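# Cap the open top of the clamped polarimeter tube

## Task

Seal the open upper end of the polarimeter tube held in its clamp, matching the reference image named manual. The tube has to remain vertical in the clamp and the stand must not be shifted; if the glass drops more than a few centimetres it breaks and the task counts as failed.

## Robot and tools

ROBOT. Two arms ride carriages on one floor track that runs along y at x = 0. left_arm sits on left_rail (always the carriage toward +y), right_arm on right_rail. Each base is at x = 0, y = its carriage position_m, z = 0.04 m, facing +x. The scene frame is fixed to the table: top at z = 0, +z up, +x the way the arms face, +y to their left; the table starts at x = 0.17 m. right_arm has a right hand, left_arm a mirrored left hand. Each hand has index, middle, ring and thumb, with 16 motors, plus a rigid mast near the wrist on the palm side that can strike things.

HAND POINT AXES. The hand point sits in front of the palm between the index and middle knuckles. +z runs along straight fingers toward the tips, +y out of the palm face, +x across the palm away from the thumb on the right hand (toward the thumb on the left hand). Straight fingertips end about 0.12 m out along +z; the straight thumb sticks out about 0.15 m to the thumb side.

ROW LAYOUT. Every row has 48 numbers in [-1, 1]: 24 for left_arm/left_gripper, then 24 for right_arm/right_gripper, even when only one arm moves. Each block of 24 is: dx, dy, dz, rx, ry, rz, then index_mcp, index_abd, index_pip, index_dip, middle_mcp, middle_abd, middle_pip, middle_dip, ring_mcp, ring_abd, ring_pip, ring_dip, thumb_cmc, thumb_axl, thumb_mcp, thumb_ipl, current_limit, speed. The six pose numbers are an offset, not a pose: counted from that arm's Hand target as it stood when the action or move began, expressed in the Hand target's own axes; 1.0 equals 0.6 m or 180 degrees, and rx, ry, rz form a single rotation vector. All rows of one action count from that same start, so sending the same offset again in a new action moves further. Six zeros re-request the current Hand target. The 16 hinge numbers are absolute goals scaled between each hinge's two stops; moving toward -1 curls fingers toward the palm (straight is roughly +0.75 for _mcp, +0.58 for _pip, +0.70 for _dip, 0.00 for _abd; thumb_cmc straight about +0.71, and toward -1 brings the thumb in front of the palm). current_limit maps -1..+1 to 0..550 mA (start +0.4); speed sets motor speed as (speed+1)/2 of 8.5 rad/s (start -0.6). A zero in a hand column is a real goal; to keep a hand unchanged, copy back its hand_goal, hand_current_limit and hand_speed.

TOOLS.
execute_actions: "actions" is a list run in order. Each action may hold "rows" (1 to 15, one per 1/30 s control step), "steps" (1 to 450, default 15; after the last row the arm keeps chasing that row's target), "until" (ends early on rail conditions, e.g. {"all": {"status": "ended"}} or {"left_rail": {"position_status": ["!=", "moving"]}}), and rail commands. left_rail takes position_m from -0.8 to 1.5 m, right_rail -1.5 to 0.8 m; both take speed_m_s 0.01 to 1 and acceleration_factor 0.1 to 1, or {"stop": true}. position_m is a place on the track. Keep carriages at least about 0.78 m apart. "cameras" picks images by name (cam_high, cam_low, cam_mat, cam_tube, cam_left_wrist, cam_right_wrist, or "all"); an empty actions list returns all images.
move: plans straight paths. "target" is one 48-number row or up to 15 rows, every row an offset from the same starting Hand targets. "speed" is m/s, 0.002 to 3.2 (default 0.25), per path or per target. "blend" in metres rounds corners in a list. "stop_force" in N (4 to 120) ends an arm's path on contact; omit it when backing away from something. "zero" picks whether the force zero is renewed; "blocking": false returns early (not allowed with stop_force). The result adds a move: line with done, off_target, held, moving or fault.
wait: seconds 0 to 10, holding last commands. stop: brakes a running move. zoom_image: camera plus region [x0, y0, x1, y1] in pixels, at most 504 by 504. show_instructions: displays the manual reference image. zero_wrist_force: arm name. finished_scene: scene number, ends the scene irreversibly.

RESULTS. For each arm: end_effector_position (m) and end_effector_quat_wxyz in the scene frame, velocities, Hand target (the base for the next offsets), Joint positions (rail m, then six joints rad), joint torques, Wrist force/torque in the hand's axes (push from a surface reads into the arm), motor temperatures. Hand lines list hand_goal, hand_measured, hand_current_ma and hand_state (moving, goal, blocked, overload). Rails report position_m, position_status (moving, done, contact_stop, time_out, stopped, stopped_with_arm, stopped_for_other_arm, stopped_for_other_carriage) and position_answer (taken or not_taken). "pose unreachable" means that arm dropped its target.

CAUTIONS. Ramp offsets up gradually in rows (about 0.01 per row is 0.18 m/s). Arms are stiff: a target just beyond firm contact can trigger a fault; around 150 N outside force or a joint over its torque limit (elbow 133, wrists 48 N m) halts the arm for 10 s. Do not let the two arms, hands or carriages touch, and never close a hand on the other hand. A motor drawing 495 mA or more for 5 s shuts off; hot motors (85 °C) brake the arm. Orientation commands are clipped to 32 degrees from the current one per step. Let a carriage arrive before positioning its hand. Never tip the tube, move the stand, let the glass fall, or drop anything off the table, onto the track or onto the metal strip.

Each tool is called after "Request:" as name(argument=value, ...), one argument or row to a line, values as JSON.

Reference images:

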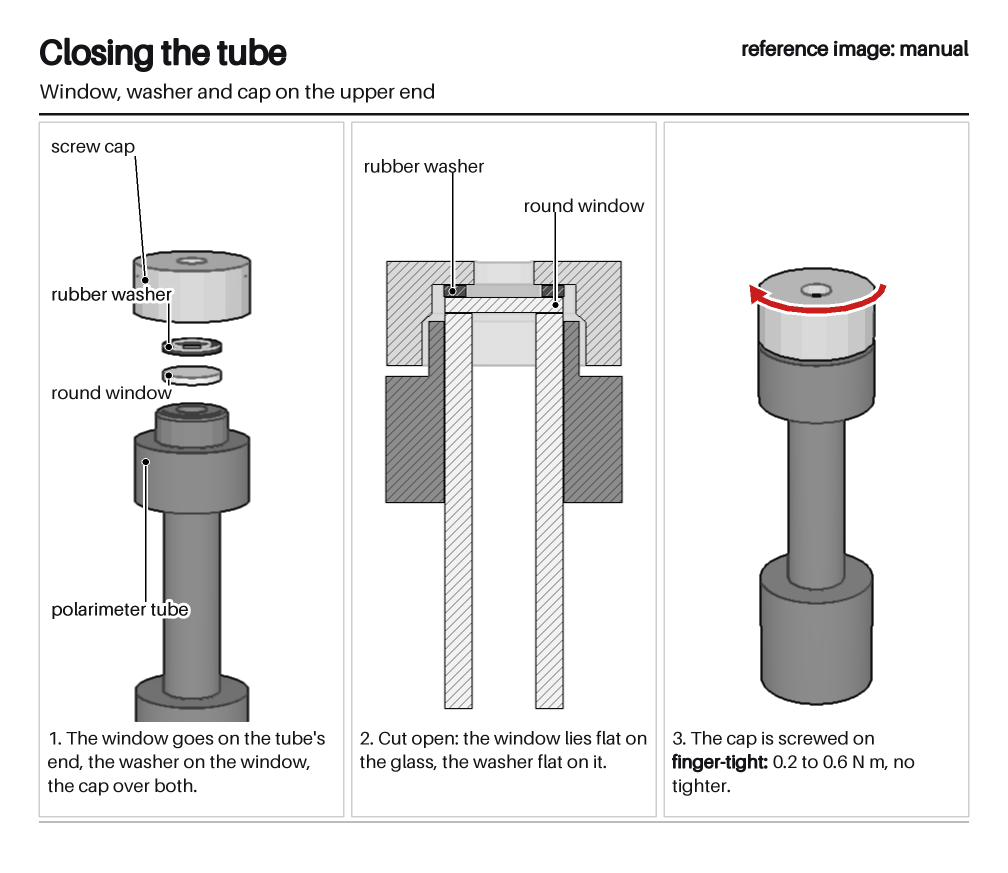

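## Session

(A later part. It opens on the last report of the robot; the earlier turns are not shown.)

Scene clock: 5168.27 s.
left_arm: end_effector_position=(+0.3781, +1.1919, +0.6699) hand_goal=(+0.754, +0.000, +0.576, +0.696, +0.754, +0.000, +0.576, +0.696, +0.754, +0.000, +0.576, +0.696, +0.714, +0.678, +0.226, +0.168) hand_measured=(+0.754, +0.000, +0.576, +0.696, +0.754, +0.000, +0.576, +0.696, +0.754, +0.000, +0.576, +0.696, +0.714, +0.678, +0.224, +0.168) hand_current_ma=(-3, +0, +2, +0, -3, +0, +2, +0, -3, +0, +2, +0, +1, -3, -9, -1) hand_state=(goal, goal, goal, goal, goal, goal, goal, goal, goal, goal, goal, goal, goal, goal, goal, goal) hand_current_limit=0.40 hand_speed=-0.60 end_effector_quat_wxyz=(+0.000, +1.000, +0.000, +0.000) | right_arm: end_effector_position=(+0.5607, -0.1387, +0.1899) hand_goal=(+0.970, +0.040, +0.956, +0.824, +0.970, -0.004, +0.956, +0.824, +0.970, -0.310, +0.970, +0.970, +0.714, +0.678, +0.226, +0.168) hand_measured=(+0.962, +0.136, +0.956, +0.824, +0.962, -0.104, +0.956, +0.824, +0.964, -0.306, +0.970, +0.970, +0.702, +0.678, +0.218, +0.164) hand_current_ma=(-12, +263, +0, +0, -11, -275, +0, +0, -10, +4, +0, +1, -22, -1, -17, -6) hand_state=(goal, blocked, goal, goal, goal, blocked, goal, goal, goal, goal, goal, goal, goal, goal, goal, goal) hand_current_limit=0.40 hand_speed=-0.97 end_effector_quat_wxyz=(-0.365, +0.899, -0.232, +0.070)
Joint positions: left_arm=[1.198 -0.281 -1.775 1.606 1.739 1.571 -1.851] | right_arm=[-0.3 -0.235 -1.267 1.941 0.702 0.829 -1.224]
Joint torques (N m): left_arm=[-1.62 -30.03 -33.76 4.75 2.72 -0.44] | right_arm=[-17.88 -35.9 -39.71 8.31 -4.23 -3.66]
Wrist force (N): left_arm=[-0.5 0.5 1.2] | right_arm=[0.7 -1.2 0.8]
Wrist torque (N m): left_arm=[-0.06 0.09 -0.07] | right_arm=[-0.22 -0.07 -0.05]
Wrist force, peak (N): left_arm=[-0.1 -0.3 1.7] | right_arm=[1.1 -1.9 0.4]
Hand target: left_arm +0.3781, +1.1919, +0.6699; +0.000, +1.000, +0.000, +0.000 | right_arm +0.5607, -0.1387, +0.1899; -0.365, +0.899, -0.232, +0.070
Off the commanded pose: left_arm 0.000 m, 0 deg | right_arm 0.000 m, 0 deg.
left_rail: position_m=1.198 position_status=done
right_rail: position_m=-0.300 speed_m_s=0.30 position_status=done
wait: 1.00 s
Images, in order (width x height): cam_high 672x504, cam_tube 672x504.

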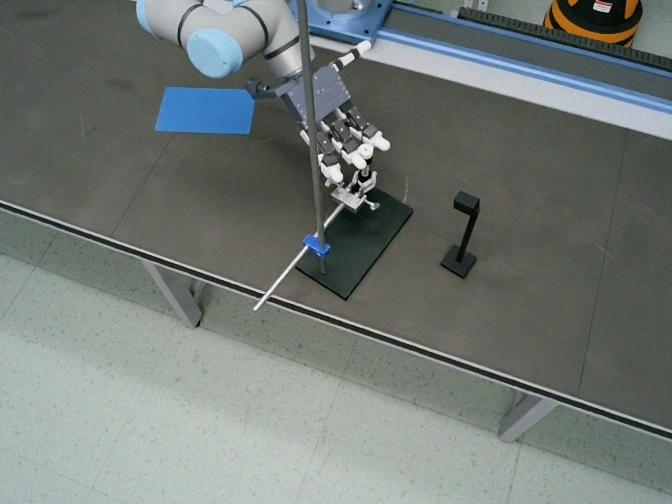

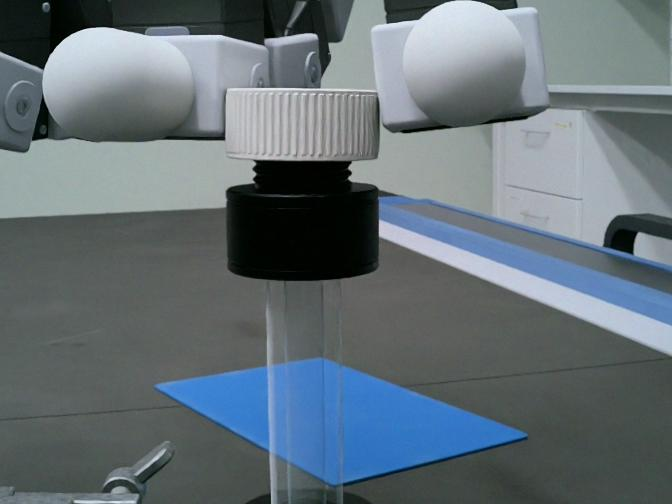

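Request:
move(
  target=[0,0,0,0,0,0,0.754,0,0.576,0.696,0.754,0,0.576,0.696,0.754,0,0.576,0.696,0.714,0.678,0.226,0.168,0.4,-0.6,0.000291,0.004603,0.004825,0,0,0,0.97,0.04,0.956,0.823,0.97,-0.005,0.956,0.823,0.97,-0.31,0.97,0.97,0.714,0.678,0.226,0.168,0.4,-0.97],
  speed=0.006,
  cameras=["cam_tube", "cam_high"],
)

Request:
zoom_image(
  camera="cam_high",
  region=[350, 136, 380, 166],
)

Request:
zoom_image(
  camera="cam_tube",
  region=[200, 60, 400, 210],
)

Scene clock: 5176.00 s.
left_arm: end_effector_position=(+0.3781, +1.1919, +0.6699) hand_goal=(+0.754, +0.000, +0.576, +0.696, +0.754, +0.000, +0.576, +0.696, +0.754, +0.000, +0.576, +0.696, +0.714, +0.678, +0.226, +0.168) hand_measured=(+0.754, +0.000, +0.576, +0.696, +0.754, +0.000, +0.576, +0.696, +0.754, +0.000, +0.576, +0.696, +0.714, +0.678, +0.224, +0.168) hand_current_ma=(-3, +0, +2, +0, -3, +0, +2, +0, -3, +0, +2, +0, +1, -3, -9, -1) hand_state=(goal, goal, goal, goal, goal, goal, goal, goal, goal, goal, goal, goal, goal, goal, goal, goal) hand_current_limit=0.40 hand_speed=-0.60 end_effector_quat_wxyz=(+0.000, +1.000, +0.000, +0.000) | right_arm: end_effector_position=(+0.5607, -0.1387, +0.1859) hand_goal=(+0.970, +0.040, +0.956, +0.824, +0.970, -0.004, +0.956, +0.824, +0.970, -0.310, +0.970, +0.970, +0.714, +0.678, +0.226, +0.168) hand_measured=(+0.978, +0.136, +0.960, +0.824, +0.980, -0.102, +0.962, +0.824, +0.964, -0.306, +0.970, +0.970, +0.702, +0.678, +0.218, +0.164) hand_current_ma=(+15, +263, +6, +0, +16, -273, +7, +0, -10, +4, +0, +1, -22, -1, -17, -6) hand_state=(goal, blocked, goal, goal, goal, blocked, goal, goal, goal, goal, goal, goal, goal, goal, goal, goal) hand_current_limit=0.40 hand_speed=-0.97 end_effector_quat_wxyz=(-0.365, +0.899, -0.232, +0.070)
Joint positions: left_arm=[1.198 -0.281 -1.775 1.606 1.739 1.571 -1.851] | right_arm=[-0.3 -0.235 -1.263 1.944 0.695 0.829 -1.224]
Joint torques (N m): left_arm=[-1.19 -29.93 -33.86 4.56 2.72 -0.23] | right_arm=[-16.37 -33.93 -20.88 -0.37 -3.47 -3.32]
Wrist force (N): left_arm=[-0.4 0.2 1.2] | right_arm=[1.5 -2.2 -2.7]
Wrist torque (N m): left_arm=[-0.09 0.08 -0.05] | right_arm=[0.23 -0.10 0.02]
Wrist force, peak (N): left_arm=[-0.3 0.0 1.9] | right_arm=[1.5 -2.4 -2.6]
Hand target: left_arm +0.3781, +1.1919, +0.6699; +0.000, +1.000, +0.000, +0.000 | right_arm +0.5607, -0.1387, +0.1859; -0.365, +0.899, -0.232, +0.070
Off the commanded pose: left_arm 0.000 m, 0 deg | right_arm 0.000 m, 0 deg.
left_rail: position_m=1.198 position_status=done
right_rail: position_m=-0.300 speed_m_s=0.30 position_status=done
move: done
Images, in order (width x height): cam_high 672x504, cam_tube 672x504.

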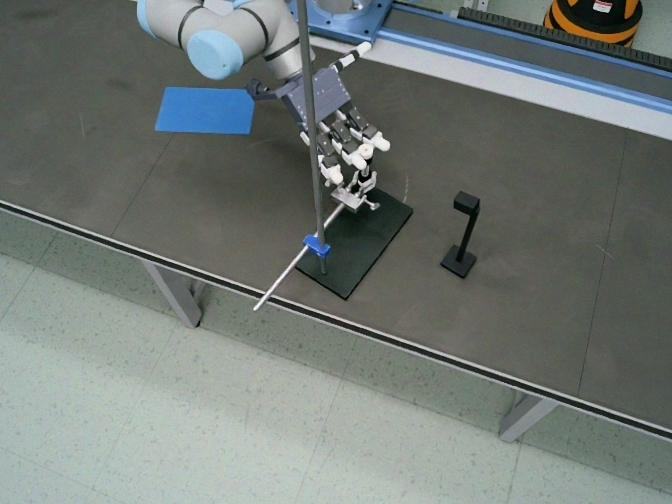

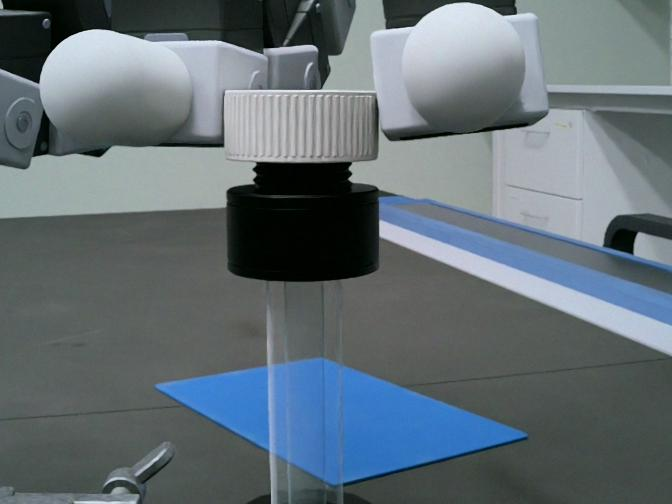

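Scaled by 16.800 from the camera's 672x504 image, which has a finer 960x720 frame.

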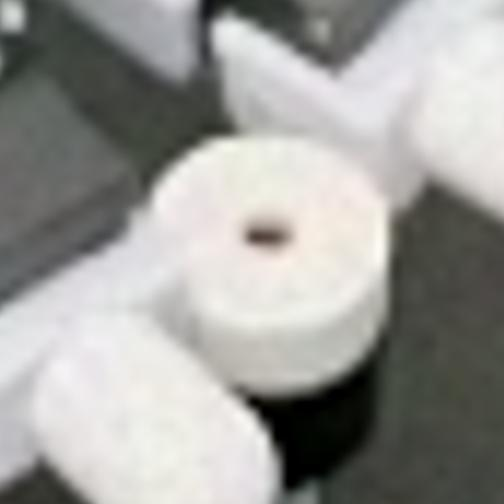

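Scaled by 2.520 from the camera's 672x504 image, which has a finer 960x720 frame.

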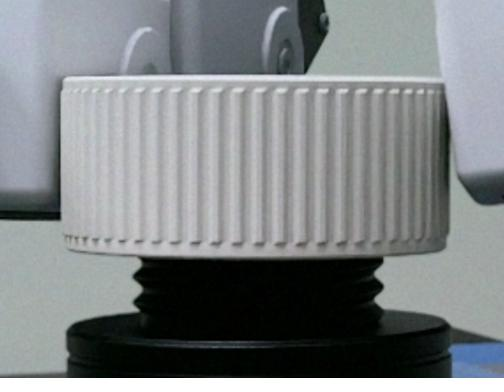

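Request:
move(
  target=[
    [0,0,0,0,0,0,0.754,0,0.576,0.696,0.754,0,0.576,0.696,0.754,0,0.576,0.696,0.714,0.678,0.226,0.168,0.4,-0.6,-0.03305,-0.00073,0.0028,0.001938,0.030689,0.032169,0.97,0.04,0.956,0.823,0.97,-0.005,0.956,0.823,0.97,-0.31,0.97,0.97,0.714,0.678,0.226,0.168,0.4,-0.97],
    [0,0,0,0,0,0,0.754,0,0.576,0.696,0.754,0,0.576,0.696,0.754,0,0.576,0.696,0.714,0.678,0.226,0.168,0.4,-0.6,-0.06544,-0.00481,0.00875,0.003876,0.061378,0.064338,0.97,0.04,0.956,0.823,0.97,-0.005,0.956,0.823,0.97,-0.31,0.97,0.97,0.714,0.678,0.226,0.168,0.4,-0.97],
    [0,0,0,0,0,0,0.754,0,0.576,0.696,0.754,0,0.576,0.696,0.754,0,0.576,0.696,0.714,0.678,0.226,0.168,0.4,-0.6,-0.09673,-0.01225,0.01784,0.005813,0.092067,0.096507,0.97,0.04,0.956,0.823,0.97,-0.005,0.956,0.823,0.97,-0.31,0.97,0.97,0.714,0.678,0.226,0.168,0.4,-0.97],
    [0,0,0,0,0,0,0.754,0,0.576,0.696,0.754,0,0.576,0.696,0.754,0,0.576,0.696,0.714,0.678,0.226,0.168,0.4,-0.6,-0.1261,-0.02282,0.02979,0.007751,0.122756,0.128676,0.97,0.04,0.956,0.823,0.97,-0.005,0.956,0.823,0.97,-0.31,0.97,0.97,0.714,0.678,0.226,0.168,0.4,-0.97],
  ],
  speed=0.1,
  blend=0.006,
  cameras=["cam_high", "cam_tube"],
)

Request:
zoom_image(
  camera="cam_high",
  region=[350, 136, 380, 166],
)

Request:
zoom_image(
  camera="cam_tube",
  region=[200, 60, 400, 210],
)

Scene clock: 5199.40 s.
left_arm: end_effector_position=(+0.3781, +1.1919, +0.6699) hand_goal=(+0.754, +0.000, +0.576, +0.696, +0.754, +0.000, +0.576, +0.696, +0.754, +0.000, +0.576, +0.696, +0.714, +0.678, +0.226, +0.168) hand_measured=(+0.754, +0.000, +0.576, +0.696, +0.754, +0.000, +0.576, +0.696, +0.754, +0.000, +0.576, +0.696, +0.714, +0.678, +0.224, +0.168) hand_current_ma=(-3, +0, +2, +0, -3, +0, +2, +0, -3, +0, +2, +0, +1, -3, -9, -1) hand_state=(goal, goal, goal, goal, goal, goal, goal, goal, goal, goal, goal, goal, goal, goal, goal, goal) hand_current_limit=0.40 hand_speed=-0.60 end_effector_quat_wxyz=(+0.000, +1.000, +0.000, +0.000) | right_arm: end_effector_position=(+0.5042, -0.0835, +0.1856) hand_goal=(+0.970, +0.040, +0.956, +0.824, +0.970, -0.004, +0.956, +0.824, +0.970, -0.310, +0.970, +0.970, +0.714, +0.678, +0.226, +0.168) hand_measured=(+0.974, +0.136, +0.962, +0.824, +0.976, -0.102, +0.962, +0.824, +0.964, -0.306, +0.970, +0.970, +0.702, +0.678, +0.218, +0.164) hand_current_ma=(+6, +263, +7, +0, +10, -273, +7, +0, -10, +4, +0, +1, -22, -1, -17, -6) hand_state=(goal, blocked, goal, goal, goal, blocked, goal, goal, goal, goal, goal, goal, goal, goal, goal, goal) hand_current_limit=0.40 hand_speed=-0.97 end_effector_quat_wxyz=(-0.332, +0.800, -0.471, +0.169)
Joint positions: left_arm=[1.198 -0.281 -1.775 1.606 1.739 1.571 -1.851] | right_arm=[-0.3 -0.097 -1.495 2.128 0.293 1.13 -0.453]
Joint torques (N m): left_arm=[-1 -29.92 -33.98 4.64 2.57 -0.31] | right_arm=[16.21 -46.18 -23.98 -1.54 1.74 3.3]
Wrist force (N): left_arm=[-0.2 -0.2 1.2] | right_arm=[1.0 -2.2 -0.7]
Wrist torque (N m): left_arm=[-0.15 0.06 -0.03] | right_arm=[0.00 -0.11 -0.18]
Wrist force, peak (N): left_arm=[-1.2 0.0 1.5] | right_arm=[1.1 -2.6 -3.3]
Hand target: left_arm +0.3781, +1.1919, +0.6699; +0.000, +1.000, +0.000, +0.000 | right_arm +0.5042, -0.0835, +0.1856; -0.332, +0.800, -0.471, +0.169
Off the commanded pose: left_arm 0.000 m, 0 deg | right_arm 0.000 m, 0 deg.
left_rail: position_m=1.198 position_status=done
right_rail: position_m=-0.300 speed_m_s=0.30 position_status=done
move: done
Images, in order (width x height): cam_high 672x504, cam_tube 672x504.

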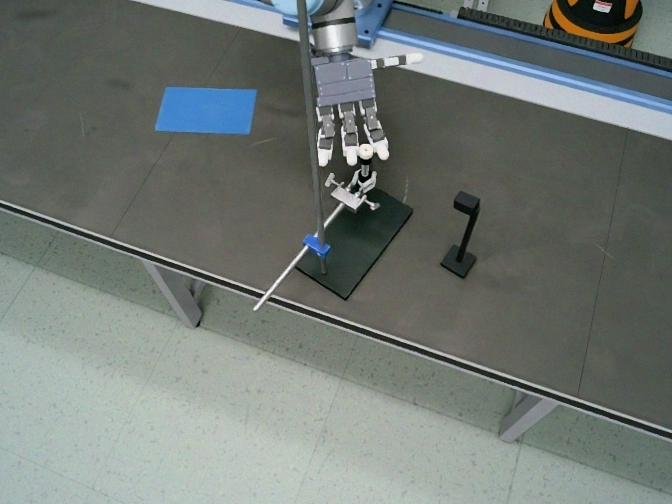

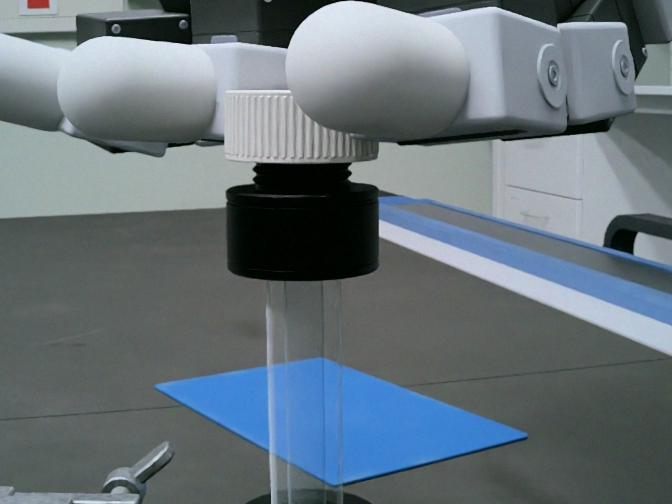

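Scaled by 16.800 from the camera's 672x504 image, which has a finer 960x720 frame.

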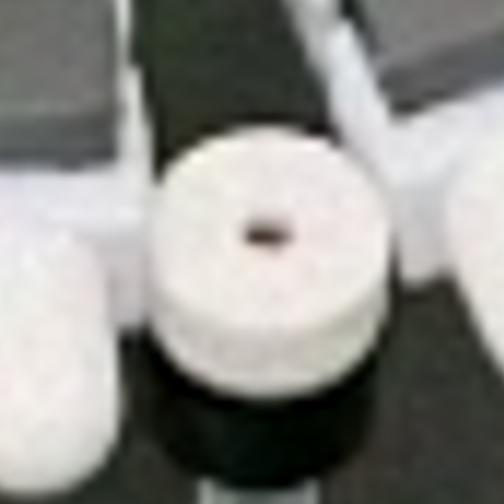

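Scaled by 2.520 from the camera's 672x504 image, which has a finer 960x720 frame.

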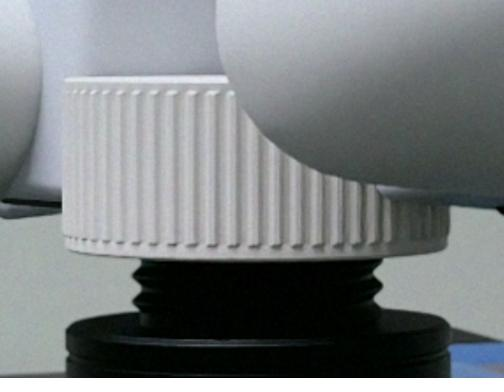

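Request:
move(
  target=[
    [0,0,0,0,0,0,0.754,0,0.576,0.696,0.754,0,0.576,0.696,0.754,0,0.576,0.696,0.714,0.678,0.226,0.168,0.4,-0.6,0.000145,0.0023,0.002413,0,0,0,0.97,0.04,0.956,0.823,0.97,-0.005,0.956,0.823,0.97,-0.31,0.97,0.97,0.714,0.678,0.226,0.168,0.4,-0.97],
    [0,0,0,0,0,0,0.754,0,0.576,0.696,0.754,0,0.576,0.696,0.754,0,0.576,0.696,0.714,0.678,0.226,0.168,0.4,-0.6,-0.03314,0.00149,0.0053,0.001938,0.030689,0.032169,0.97,0.04,0.956,0.823,0.97,-0.005,0.956,0.823,0.97,-0.31,0.97,0.97,0.714,0.678,0.226,0.168,0.4,-0.97],
    [0,0,0,0,0,0,0.754,0,0.576,0.696,0.754,0,0.576,0.696,0.754,0,0.576,0.696,0.714,0.678,0.226,0.168,0.4,-0.6,-0.06575,-0.00267,0.01134,0.003876,0.061378,0.064338,0.97,0.04,0.956,0.823,0.97,-0.005,0.956,0.823,0.97,-0.31,0.97,0.97,0.714,0.678,0.226,0.168,0.4,-0.97],
    [0,0,0,0,0,0,0.754,0,0.576,0.696,0.754,0,0.576,0.696,0.754,0,0.576,0.696,0.714,0.678,0.226,0.168,0.4,-0.6,-0.09704,-0.01011,0.02043,0.005813,0.092067,0.096507,0.97,0.04,0.956,0.823,0.97,-0.005,0.956,0.823,0.97,-0.31,0.97,0.97,0.714,0.678,0.226,0.168,0.4,-0.97],
    [0,0,0,0,0,0,0.754,0,0.576,0.696,0.754,0,0.576,0.696,0.754,0,0.576,0.696,0.714,0.678,0.226,0.168,0.4,-0.6,-0.12641,-0.02068,0.03238,0.007751,0.122756,0.128676,0.97,0.04,0.956,0.823,0.97,-0.005,0.956,0.823,0.97,-0.31,0.97,0.97,0.714,0.678,0.226,0.168,0.4,-0.97],
  ],
  speed=[0.01, 0.1, 0.1, 0.1, 0.1],
  blend=[0.0003, 0.006, 0.006, 0.006, 0],
  cameras=["cam_high", "cam_tube"],
)

Request:
zoom_image(
  camera="cam_high",
  region=[350, 136, 380, 166],
)

Request:
zoom_image(
  camera="cam_tube",
  region=[200, 60, 400, 210],
)

Scene clock: 5217.30 s.
left_arm: end_effector_position=(+0.3781, +1.1919, +0.6699) hand_goal=(+0.754, +0.000, +0.576, +0.696, +0.754, +0.000, +0.576, +0.696, +0.754, +0.000, +0.576, +0.696, +0.714, +0.678, +0.226, +0.168) hand_measured=(+0.754, +0.000, +0.576, +0.696, +0.754, +0.000, +0.576, +0.696, +0.754, +0.000, +0.576, +0.696, +0.714, +0.678, +0.224, +0.168) hand_current_ma=(-3, +0, +2, +0, -3, +0, +2, +0, -3, +0, +2, +0, +1, -3, -9, -1) hand_state=(goal, goal, goal, goal, goal, goal, goal, goal, goal, goal, goal, goal, goal, goal, goal, goal) hand_current_limit=0.40 hand_speed=-0.60 end_effector_quat_wxyz=(+0.000, +1.000, +0.000, +0.000) | right_arm: end_effector_position=(+0.4857, -0.0065, +0.1834) hand_goal=(+0.970, +0.040, +0.956, +0.824, +0.970, -0.004, +0.956, +0.824, +0.970, -0.310, +0.970, +0.970, +0.714, +0.678, +0.226, +0.168) hand_measured=(+0.974, +0.136, +0.962, +0.824, +0.986, -0.104, +0.962, +0.824, +0.964, -0.306, +0.970, +0.970, +0.702, +0.678, +0.218, +0.164) hand_current_ma=(+5, +263, +7, +0, +30, -276, +9, +0, -10, +4, +0, +1, -22, -1, -17, -6) hand_state=(goal, blocked, goal, goal, goal, blocked, goal, goal, goal, goal, goal, goal, goal, goal, goal, goal) hand_current_limit=0.40 hand_speed=-0.97 end_effector_quat_wxyz=(-0.273, +0.639, -0.674, +0.254)
Joint positions: left_arm=[1.198 -0.281 -1.775 1.606 1.739 1.571 -1.851] | right_arm=[-0.3 0.225 -1.495 2.111 0.203 1.719 0.219]
Joint torques (N m): left_arm=[-1.9 -30.68 -34.01 4.64 2.63 -0.34] | right_arm=[19.69 -20.72 -43.78 6.18 1.68 3.07]
Wrist force (N): left_arm=[-0.5 0.0 1.3] | right_arm=[3.8 -3.0 -0.8]
Wrist torque (N m): left_arm=[-0.14 0.10 -0.06] | right_arm=[0.04 0.10 0.17]
Wrist force, peak (N): left_arm=[-0.7 0.4 1.8] | right_arm=[4.8 -2.5 -1.4]
Hand target: left_arm +0.3781, +1.1919, +0.6699; +0.000, +1.000, +0.000, +0.000 | right_arm +0.4857, -0.0065, +0.1834; -0.273, +0.638, -0.674, +0.254
Off the commanded pose: left_arm 0.000 m, 0 deg | right_arm 0.000 m, 0 deg.
left_rail: position_m=1.198 position_status=done
right_rail: position_m=-0.300 speed_m_s=0.30 position_status=done
move: done
Images, in order (width x height): cam_high 672x504, cam_tube 672x504.

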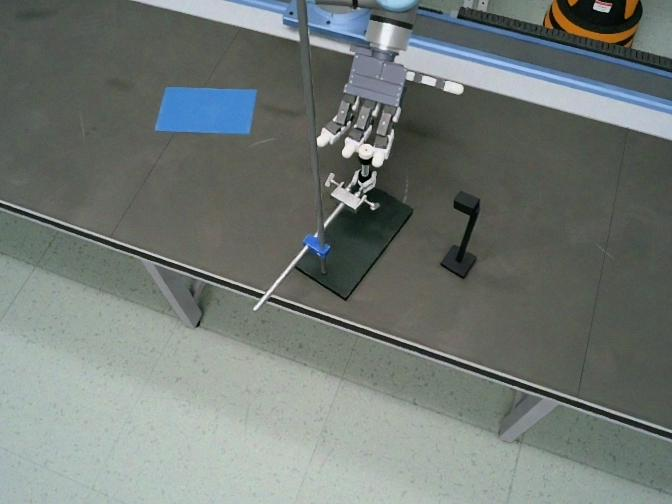

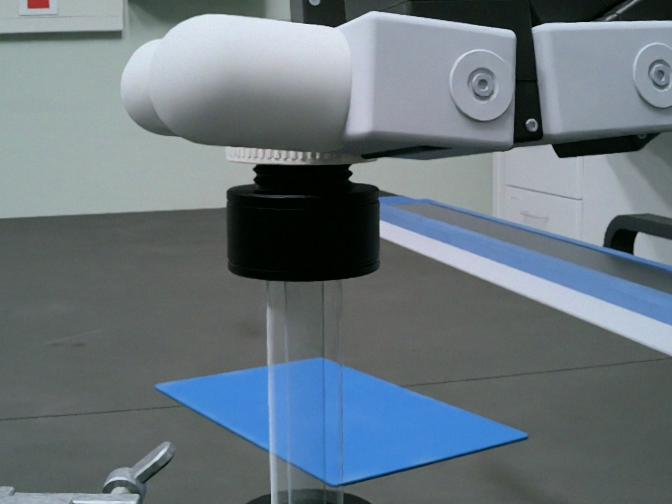

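Scaled by 16.800 from the camera's 672x504 image, which has a finer 960x720 frame.

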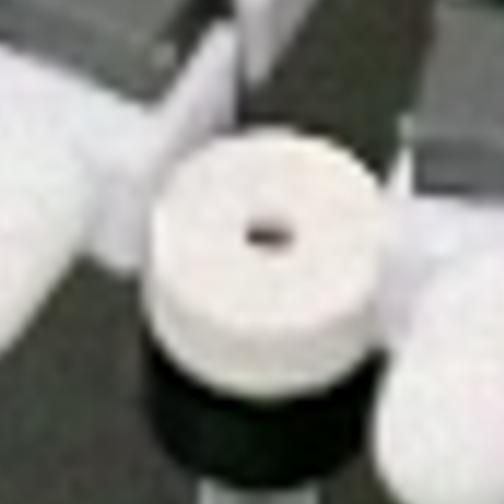

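Scaled by 2.520 from the camera's 672x504 image, which has a finer 960x720 frame.

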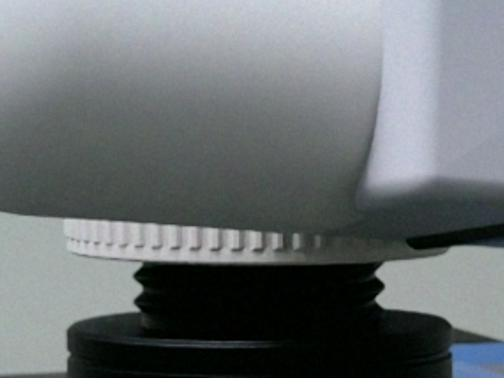

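Request:
move(
  target=[
    [0,0,0,0,0,0,0.754,0,0.576,0.696,0.754,0,0.576,0.696,0.754,0,0.576,0.696,0.714,0.678,0.226,0.168,0.4,-0.6,0.00144,0.001726,0.00181,0,0,0,0.97,0.04,0.956,0.823,0.97,-0.005,0.956,0.823,0.97,-0.31,0.97,0.97,0.714,0.678,0.226,0.168,0.4,-0.97],
    [0,0,0,0,0,0,0.754,0,0.576,0.696,0.754,0,0.576,0.696,0.754,0,0.576,0.696,0.714,0.678,0.226,0.168,0.4,-0.6,-0.03184,0.000916,0.0047,0.001938,0.030689,0.032169,0.97,0.04,0.956,0.823,0.97,-0.005,0.956,0.823,0.97,-0.31,0.97,0.97,0.714,0.678,0.226,0.168,0.4,-0.97],
    [0,0,0,0,0,0,0.754,0,0.576,0.696,0.754,0,0.576,0.696,0.754,0,0.576,0.696,0.714,0.678,0.226,0.168,0.4,-0.6,-0.06445,-0.00324,0.01074,0.003876,0.061378,0.064338,0.97,0.04,0.956,0.823,0.97,-0.005,0.956,0.823,0.97,-0.31,0.97,0.97,0.714,0.678,0.226,0.168,0.4,-0.97],
    [0,0,0,0,0,0,0.754,0,0.576,0.696,0.754,0,0.576,0.696,0.754,0,0.576,0.696,0.714,0.678,0.226,0.168,0.4,-0.6,-0.09574,-0.01068,0.01983,0.005813,0.092067,0.096507,0.97,0.04,0.956,0.823,0.97,-0.005,0.956,0.823,0.97,-0.31,0.97,0.97,0.714,0.678,0.226,0.168,0.4,-0.97],
    [0,0,0,0,0,0,0.754,0,0.576,0.696,0.754,0,0.576,0.696,0.754,0,0.576,0.696,0.714,0.678,0.226,0.168,0.4,-0.6,-0.1107,-0.01558,0.02547,0.006782,0.107411,0.112591,0.97,0.04,0.956,0.823,0.97,-0.005,0.956,0.823,0.97,-0.31,0.97,0.97,0.714,0.678,0.226,0.168,0.4,-0.97],
  ],
  speed=[0.01, 0.1, 0.1, 0.1, 0.1],
  blend=[0.0003, 0.006, 0.006, 0.006, 0],
  cameras=["cam_high", "cam_tube"],
)

Request:
zoom_image(
  camera="cam_high",
  region=[350, 136, 380, 166],
)

Request:
zoom_image(
  camera="cam_tube",
  region=[200, 60, 400, 210],
)

Scene clock: 5237.70 s.
left_arm: end_effector_position=(+0.3781, +1.1919, +0.6699) hand_goal=(+0.754, +0.000, +0.576, +0.696, +0.754, +0.000, +0.576, +0.696, +0.754, +0.000, +0.576, +0.696, +0.714, +0.678, +0.226, +0.168) hand_measured=(+0.754, +0.000, +0.576, +0.696, +0.754, +0.000, +0.576, +0.696, +0.754, +0.000, +0.576, +0.696, +0.714, +0.678, +0.224, +0.168) hand_current_ma=(-3, +0, +2, +0, -3, +0, +2, +0, -3, +0, +2, +0, +1, -3, -9, -1) hand_state=(goal, goal, goal, goal, goal, goal, goal, goal, goal, goal, goal, goal, goal, goal, goal, goal) hand_current_limit=0.40 hand_speed=-0.60 end_effector_quat_wxyz=(+0.000, +1.000, +0.000, +0.000) | right_arm: end_effector_position=(+0.5054, +0.0594, +0.1817) hand_goal=(+0.970, +0.040, +0.956, +0.824, +0.970, -0.004, +0.956, +0.824, +0.970, -0.310, +0.970, +0.970, +0.714, +0.678, +0.226, +0.168) hand_measured=(+0.982, +0.136, +0.964, +0.824, +0.992, -0.104, +0.964, +0.826, +0.964, -0.306, +0.970, +0.970, +0.702, +0.678, +0.218, +0.164) hand_current_ma=(+22, +263, +11, +0, +50, -276, +12, +1, -10, +4, +0, +1, -22, -1, -17, -6) hand_state=(goal, blocked, goal, goal, blocked, blocked, goal, goal, goal, goal, goal, goal, goal, goal, goal, goal) hand_current_limit=0.40 hand_speed=-0.97 end_effector_quat_wxyz=(+0.203, -0.456, +0.808, -0.312)
Joint positions: left_arm=[1.198 -0.281 -1.775 1.606 1.739 1.571 -1.851] | right_arm=[-0.3 0.452 -1.3 1.924 0.428 2.159 0.835]
Joint torques (N m): left_arm=[-0.96 -31.05 -34.43 4.57 2.63 -0.32] | right_arm=[15.44 -34.84 -42.36 6.78 2.92 2.94]
Wrist force (N): left_arm=[-0.6 0.1 1.4] | right_arm=[2.1 -3.5 -2.0]
Wrist torque (N m): left_arm=[-0.13 0.12 -0.07] | right_arm=[0.22 0.01 -0.07]
Wrist force, peak (N): left_arm=[-0.7 0.1 1.7] | right_arm=[4.3 -3.2 -0.4]
Hand target: left_arm +0.3781, +1.1919, +0.6699; +0.000, +1.000, +0.000, +0.000 | right_arm +0.5054, +0.0594, +0.1817; +0.203, -0.456, +0.808, -0.312
Off the commanded pose: left_arm 0.000 m, 0 deg | right_arm 0.000 m, 0 deg.
left_rail: position_m=1.198 position_status=done
right_rail: position_m=-0.300 speed_m_s=0.30 position_status=done
move: done
Images, in order (width x height): cam_high 672x504, cam_tube 672x504.

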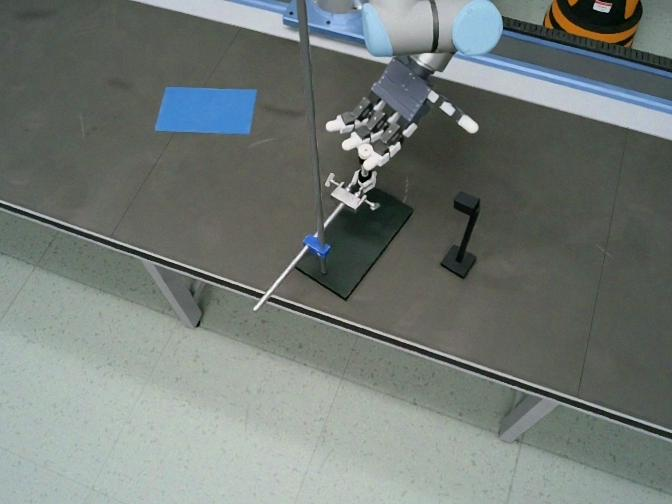

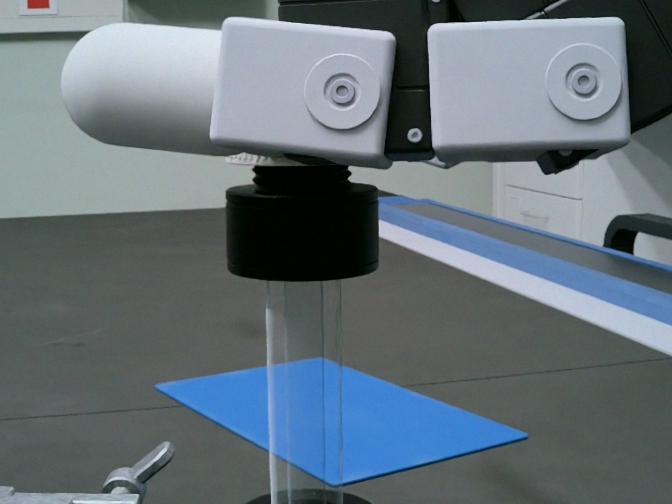

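Scaled by 16.800 from the camera's 672x504 image, which has a finer 960x720 frame.

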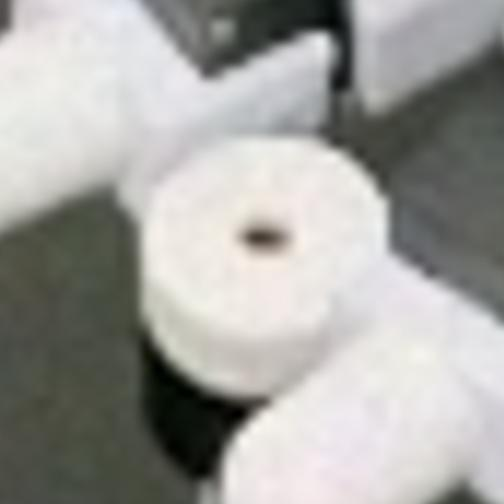

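Scaled by 2.520 from the camera's 672x504 image, which has a finer 960x720 frame.

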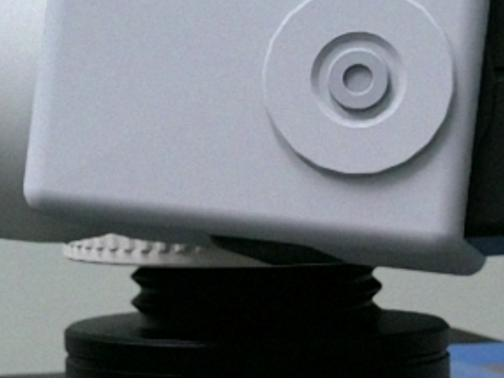

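Request:
move(
  target=[0,0,0,0,0,0,0.754,0,0.576,0.696,0.754,0,0.576,0.696,0.754,0,0.576,0.696,0.714,0.678,0.226,0.168,0.4,-0.6,-0.000582,-0.009206,-0.00965,0,0,0,0.97,0.04,0.956,0.823,0.97,-0.005,0.956,0.823,0.97,-0.31,0.97,0.97,0.714,0.678,0.226,0.168,0.4,-0.97],
  speed=0.008,
  cameras=["cam_tube", "cam_high"],
)

Request:
zoom_image(
  camera="cam_tube",
  region=[200, 60, 400, 210],
)

Scene clock: 5244.97 s.
left_arm: end_effector_position=(+0.3781, +1.1919, +0.6699) hand_goal=(+0.754, +0.000, +0.576, +0.696, +0.754, +0.000, +0.576, +0.696, +0.754, +0.000, +0.576, +0.696, +0.714, +0.678, +0.226, +0.168) hand_measured=(+0.754, +0.000, +0.576, +0.696, +0.754, +0.000, +0.576, +0.696, +0.754, +0.000, +0.576, +0.696, +0.714, +0.678, +0.224, +0.168) hand_current_ma=(-3, +0, +2, +0, -3, +0, +2, +0, -3, +0, +2, +0, +1, -3, -9, -1) hand_state=(goal, goal, goal, goal, goal, goal, goal, goal, goal, goal, goal, goal, goal, goal, goal, goal) hand_current_limit=0.40 hand_speed=-0.60 end_effector_quat_wxyz=(+0.000, +1.000, +0.000, +0.000) | right_arm: end_effector_position=(+0.5054, +0.0594, +0.1896) hand_goal=(+0.970, +0.040, +0.956, +0.824, +0.970, -0.004, +0.956, +0.824, +0.970, -0.310, +0.970, +0.970, +0.714, +0.678, +0.226, +0.168) hand_measured=(+0.956, +0.136, +0.950, +0.824, +0.958, -0.104, +0.952, +0.826, +0.964, -0.306, +0.970, +0.970, +0.702, +0.678, +0.218, +0.164) hand_current_ma=(-27, +263, -10, +0, -20, -276, -5, +1, -10, +4, +0, +1, -22, -1, -17, -6) hand_state=(goal, blocked, goal, goal, goal, blocked, goal, goal, goal, goal, goal, goal, goal, goal, goal, goal) hand_current_limit=0.40 hand_speed=-0.97 end_effector_quat_wxyz=(+0.203, -0.456, +0.808, -0.312)
Joint positions: left_arm=[1.198 -0.281 -1.775 1.606 1.739 1.571 -1.851] | right_arm=[-0.3 0.452 -1.308 1.918 0.442 2.159 0.835]
Joint torques (N m): left_arm=[-0.86 -31.35 -34.18 4.6 2.79 -0.35] | right_arm=[15.88 -63.82 -43.29 7.33 2.9 2.93]
Wrist force (N): left_arm=[-0.1 0.0 1.2] | right_arm=[0.5 -1.1 1.1]
Wrist torque (N m): left_arm=[-0.13 0.04 -0.03] | right_arm=[-0.29 -0.12 -0.25]
Wrist force, peak (N): left_arm=[-0.5 -0.1 1.8] | right_arm=[2.6 -3.5 -2.2]
Hand target: left_arm +0.3781, +1.1919, +0.6699; +0.000, +1.000, +0.000, +0.000 | right_arm +0.5054, +0.0594, +0.1897; +0.203, -0.456, +0.808, -0.312
Off the commanded pose: left_arm 0.000 m, 0 deg | right_arm 0.000 m, 0 deg.
left_rail: position_m=1.198 position_status=done
right_rail: position_m=-0.300 speed_m_s=0.30 position_status=done
move: done
Images, in order (width x height): cam_high 672x504, cam_tube 672x504.

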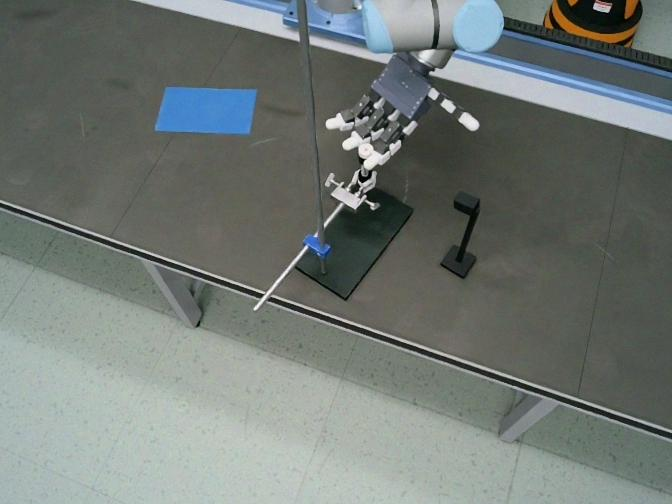

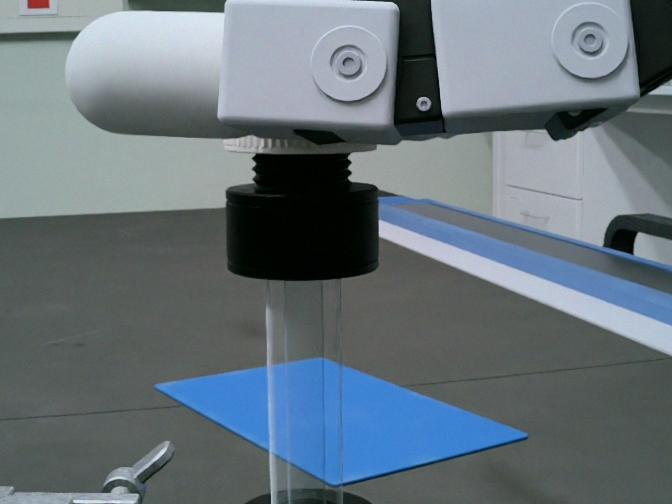

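Scaled by 2.520 from the camera's 672x504 image, which has a finer 960x720 frame.

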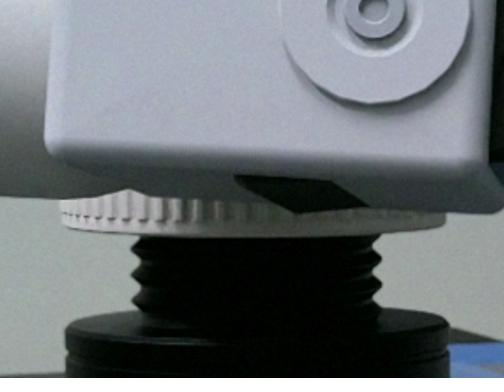

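Request:
move(
  target=[
    [0,0,0,0,0,0,0.754,0,0.576,0.696,0.754,0,0.576,0.696,0.754,0,0.576,0.696,0.714,0.678,0.226,0.168,0.4,-0.6,0.000211,0.003337,0.003498,0,0,0,0.97,0.04,0.956,0.823,0.97,-0.005,0.956,0.823,0.97,-0.31,0.97,0.97,0.714,0.678,0.226,0.168,0.4,-0.97],
    [0,0,0,0,0,0,0.754,0,0.576,0.696,0.754,0,0.576,0.696,0.754,0,0.576,0.696,0.714,0.678,0.226,0.168,0.4,-0.6,0.000189,0.002992,0.003136,0,0,0,0.97,0.04,0.956,0.823,0.97,-0.005,0.956,0.823,0.97,-0.31,0.97,0.97,0.714,0.678,0.226,0.168,0.4,-0.97],
    [0,0,0,0,0,0,0.754,0,0.576,0.696,0.754,0,0.576,0.696,0.754,0,0.576,0.696,0.714,0.678,0.226,0.168,0.4,-0.6,0.000189,0.002992,0.003136,0,0,0,0.97,0.23,0.956,0.823,0.97,-0.2,0.956,0.823,0.97,-0.31,0.97,0.97,0.714,0.678,0.226,0.168,0.4,-0.97],
    [0,0,0,0,0,0,0.754,0,0.576,0.696,0.754,0,0.576,0.696,0.754,0,0.576,0.696,0.714,0.678,0.226,0.168,0.4,-0.6,-0.000145,-0.0023,-0.002413,0,0,0,0.97,0.23,0.956,0.823,0.97,-0.2,0.956,0.823,0.97,-0.31,0.97,0.97,0.714,0.678,0.226,0.168,0.4,-0.97],
  ],
  speed=0.008,
  cameras=["cam_tube", "cam_high"],
)

Request:
zoom_image(
  camera="cam_tube",
  region=[200, 60, 400, 210],
)

Request:
zoom_image(
  camera="cam_high",
  region=[350, 136, 380, 166],
)

Scene clock: 5261.43 s.
left_arm: end_effector_position=(+0.3781, +1.1919, +0.6699) hand_goal=(+0.754, +0.000, +0.576, +0.696, +0.754, +0.000, +0.576, +0.696, +0.754, +0.000, +0.576, +0.696, +0.714, +0.678, +0.226, +0.168) hand_measured=(+0.754, +0.000, +0.576, +0.696, +0.754, +0.000, +0.576, +0.696, +0.754, +0.000, +0.576, +0.696, +0.714, +0.678, +0.224, +0.168) hand_current_ma=(-3, +0, +2, +0, -3, +0, +2, +0, -3, +0, +2, +0, +1, -3, -9, -1) hand_state=(goal, goal, goal, goal, goal, goal, goal, goal, goal, goal, goal, goal, goal, goal, goal, goal) hand_current_limit=0.40 hand_speed=-0.60 end_effector_quat_wxyz=(+0.000, +1.000, +0.000, +0.000) | right_arm: end_effector_position=(+0.5054, +0.0594, +0.1917) hand_goal=(+0.970, +0.230, +0.956, +0.824, +0.970, -0.200, +0.956, +0.824, +0.970, -0.310, +0.970, +0.970, +0.714, +0.678, +0.226, +0.168) hand_measured=(+0.962, +0.224, +0.952, +0.824, +0.962, -0.196, +0.954, +0.826, +0.964, -0.306, +0.970, +0.970, +0.702, +0.678, +0.218, +0.164) hand_current_ma=(-13, -5, -4, +0, -12, +3, -1, +1, -10, +4, +0, +1, -22, -1, -17, -6) hand_state=(goal, goal, goal, goal, goal, goal, goal, goal, goal, goal, goal, goal, goal, goal, goal, goal) hand_current_limit=0.40 hand_speed=-0.97 end_effector_quat_wxyz=(+0.203, -0.456, +0.808, -0.312)
Joint positions: left_arm=[1.198 -0.281 -1.775 1.606 1.739 1.571 -1.851] | right_arm=[-0.3 0.452 -1.31 1.916 0.446 2.159 0.835]
Joint torques (N m): left_arm=[-1.36 -31.11 -33.74 4.74 2.6 -0.35] | right_arm=[0.62 -65.02 -43.57 7.18 2.91 2.12]
Wrist force (N): left_arm=[-0.7 -0.6 1.3] | right_arm=[0.4 -1.2 0.6]
Wrist torque (N m): left_arm=[-0.21 0.12 -0.06] | right_arm=[-0.25 -0.09 -0.26]
Wrist force, peak (N): left_arm=[-1.2 0.0 1.3] | right_arm=[1.4 -1.8 -0.3]
Hand target: left_arm +0.3781, +1.1919, +0.6699; +0.000, +1.000, +0.000, +0.000 | right_arm +0.5054, +0.0594, +0.1917; +0.203, -0.456, +0.808, -0.312
Off the commanded pose: left_arm 0.000 m, 0 deg | right_arm 0.000 m, 0 deg.
left_rail: position_m=1.198 position_status=done
right_rail: position_m=-0.300 speed_m_s=0.30 position_status=done
move: done
Images, in order (width x height): cam_high 672x504, cam_tube 672x504.

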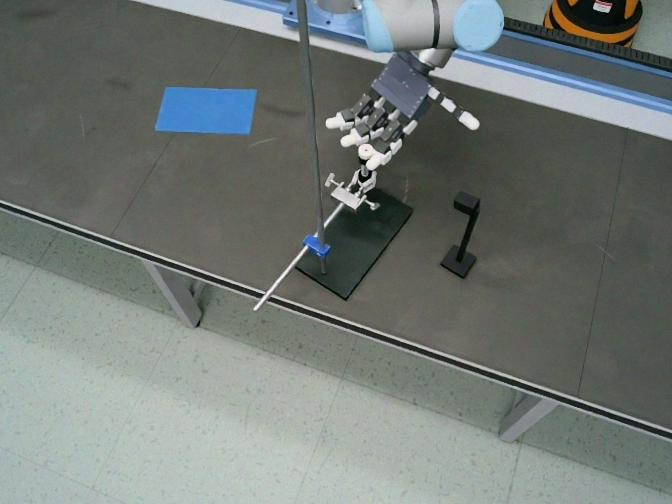

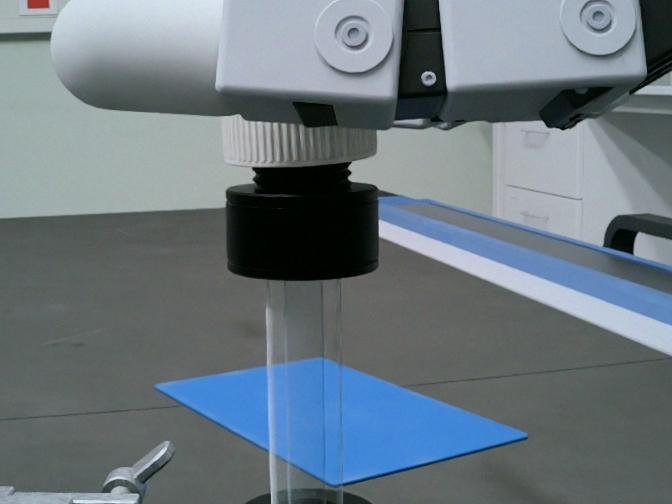

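Scaled by 2.520 from the camera's 672x504 image, which has a finer 960x720 frame.

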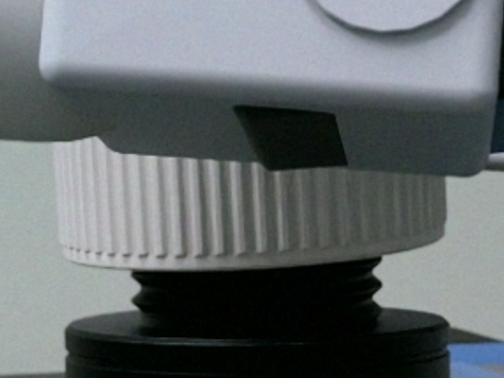

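Scaled by 16.800 from the camera's 672x504 image, which has a finer 960x720 frame.

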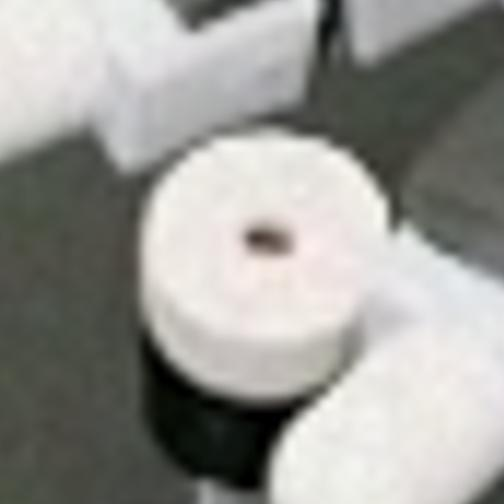

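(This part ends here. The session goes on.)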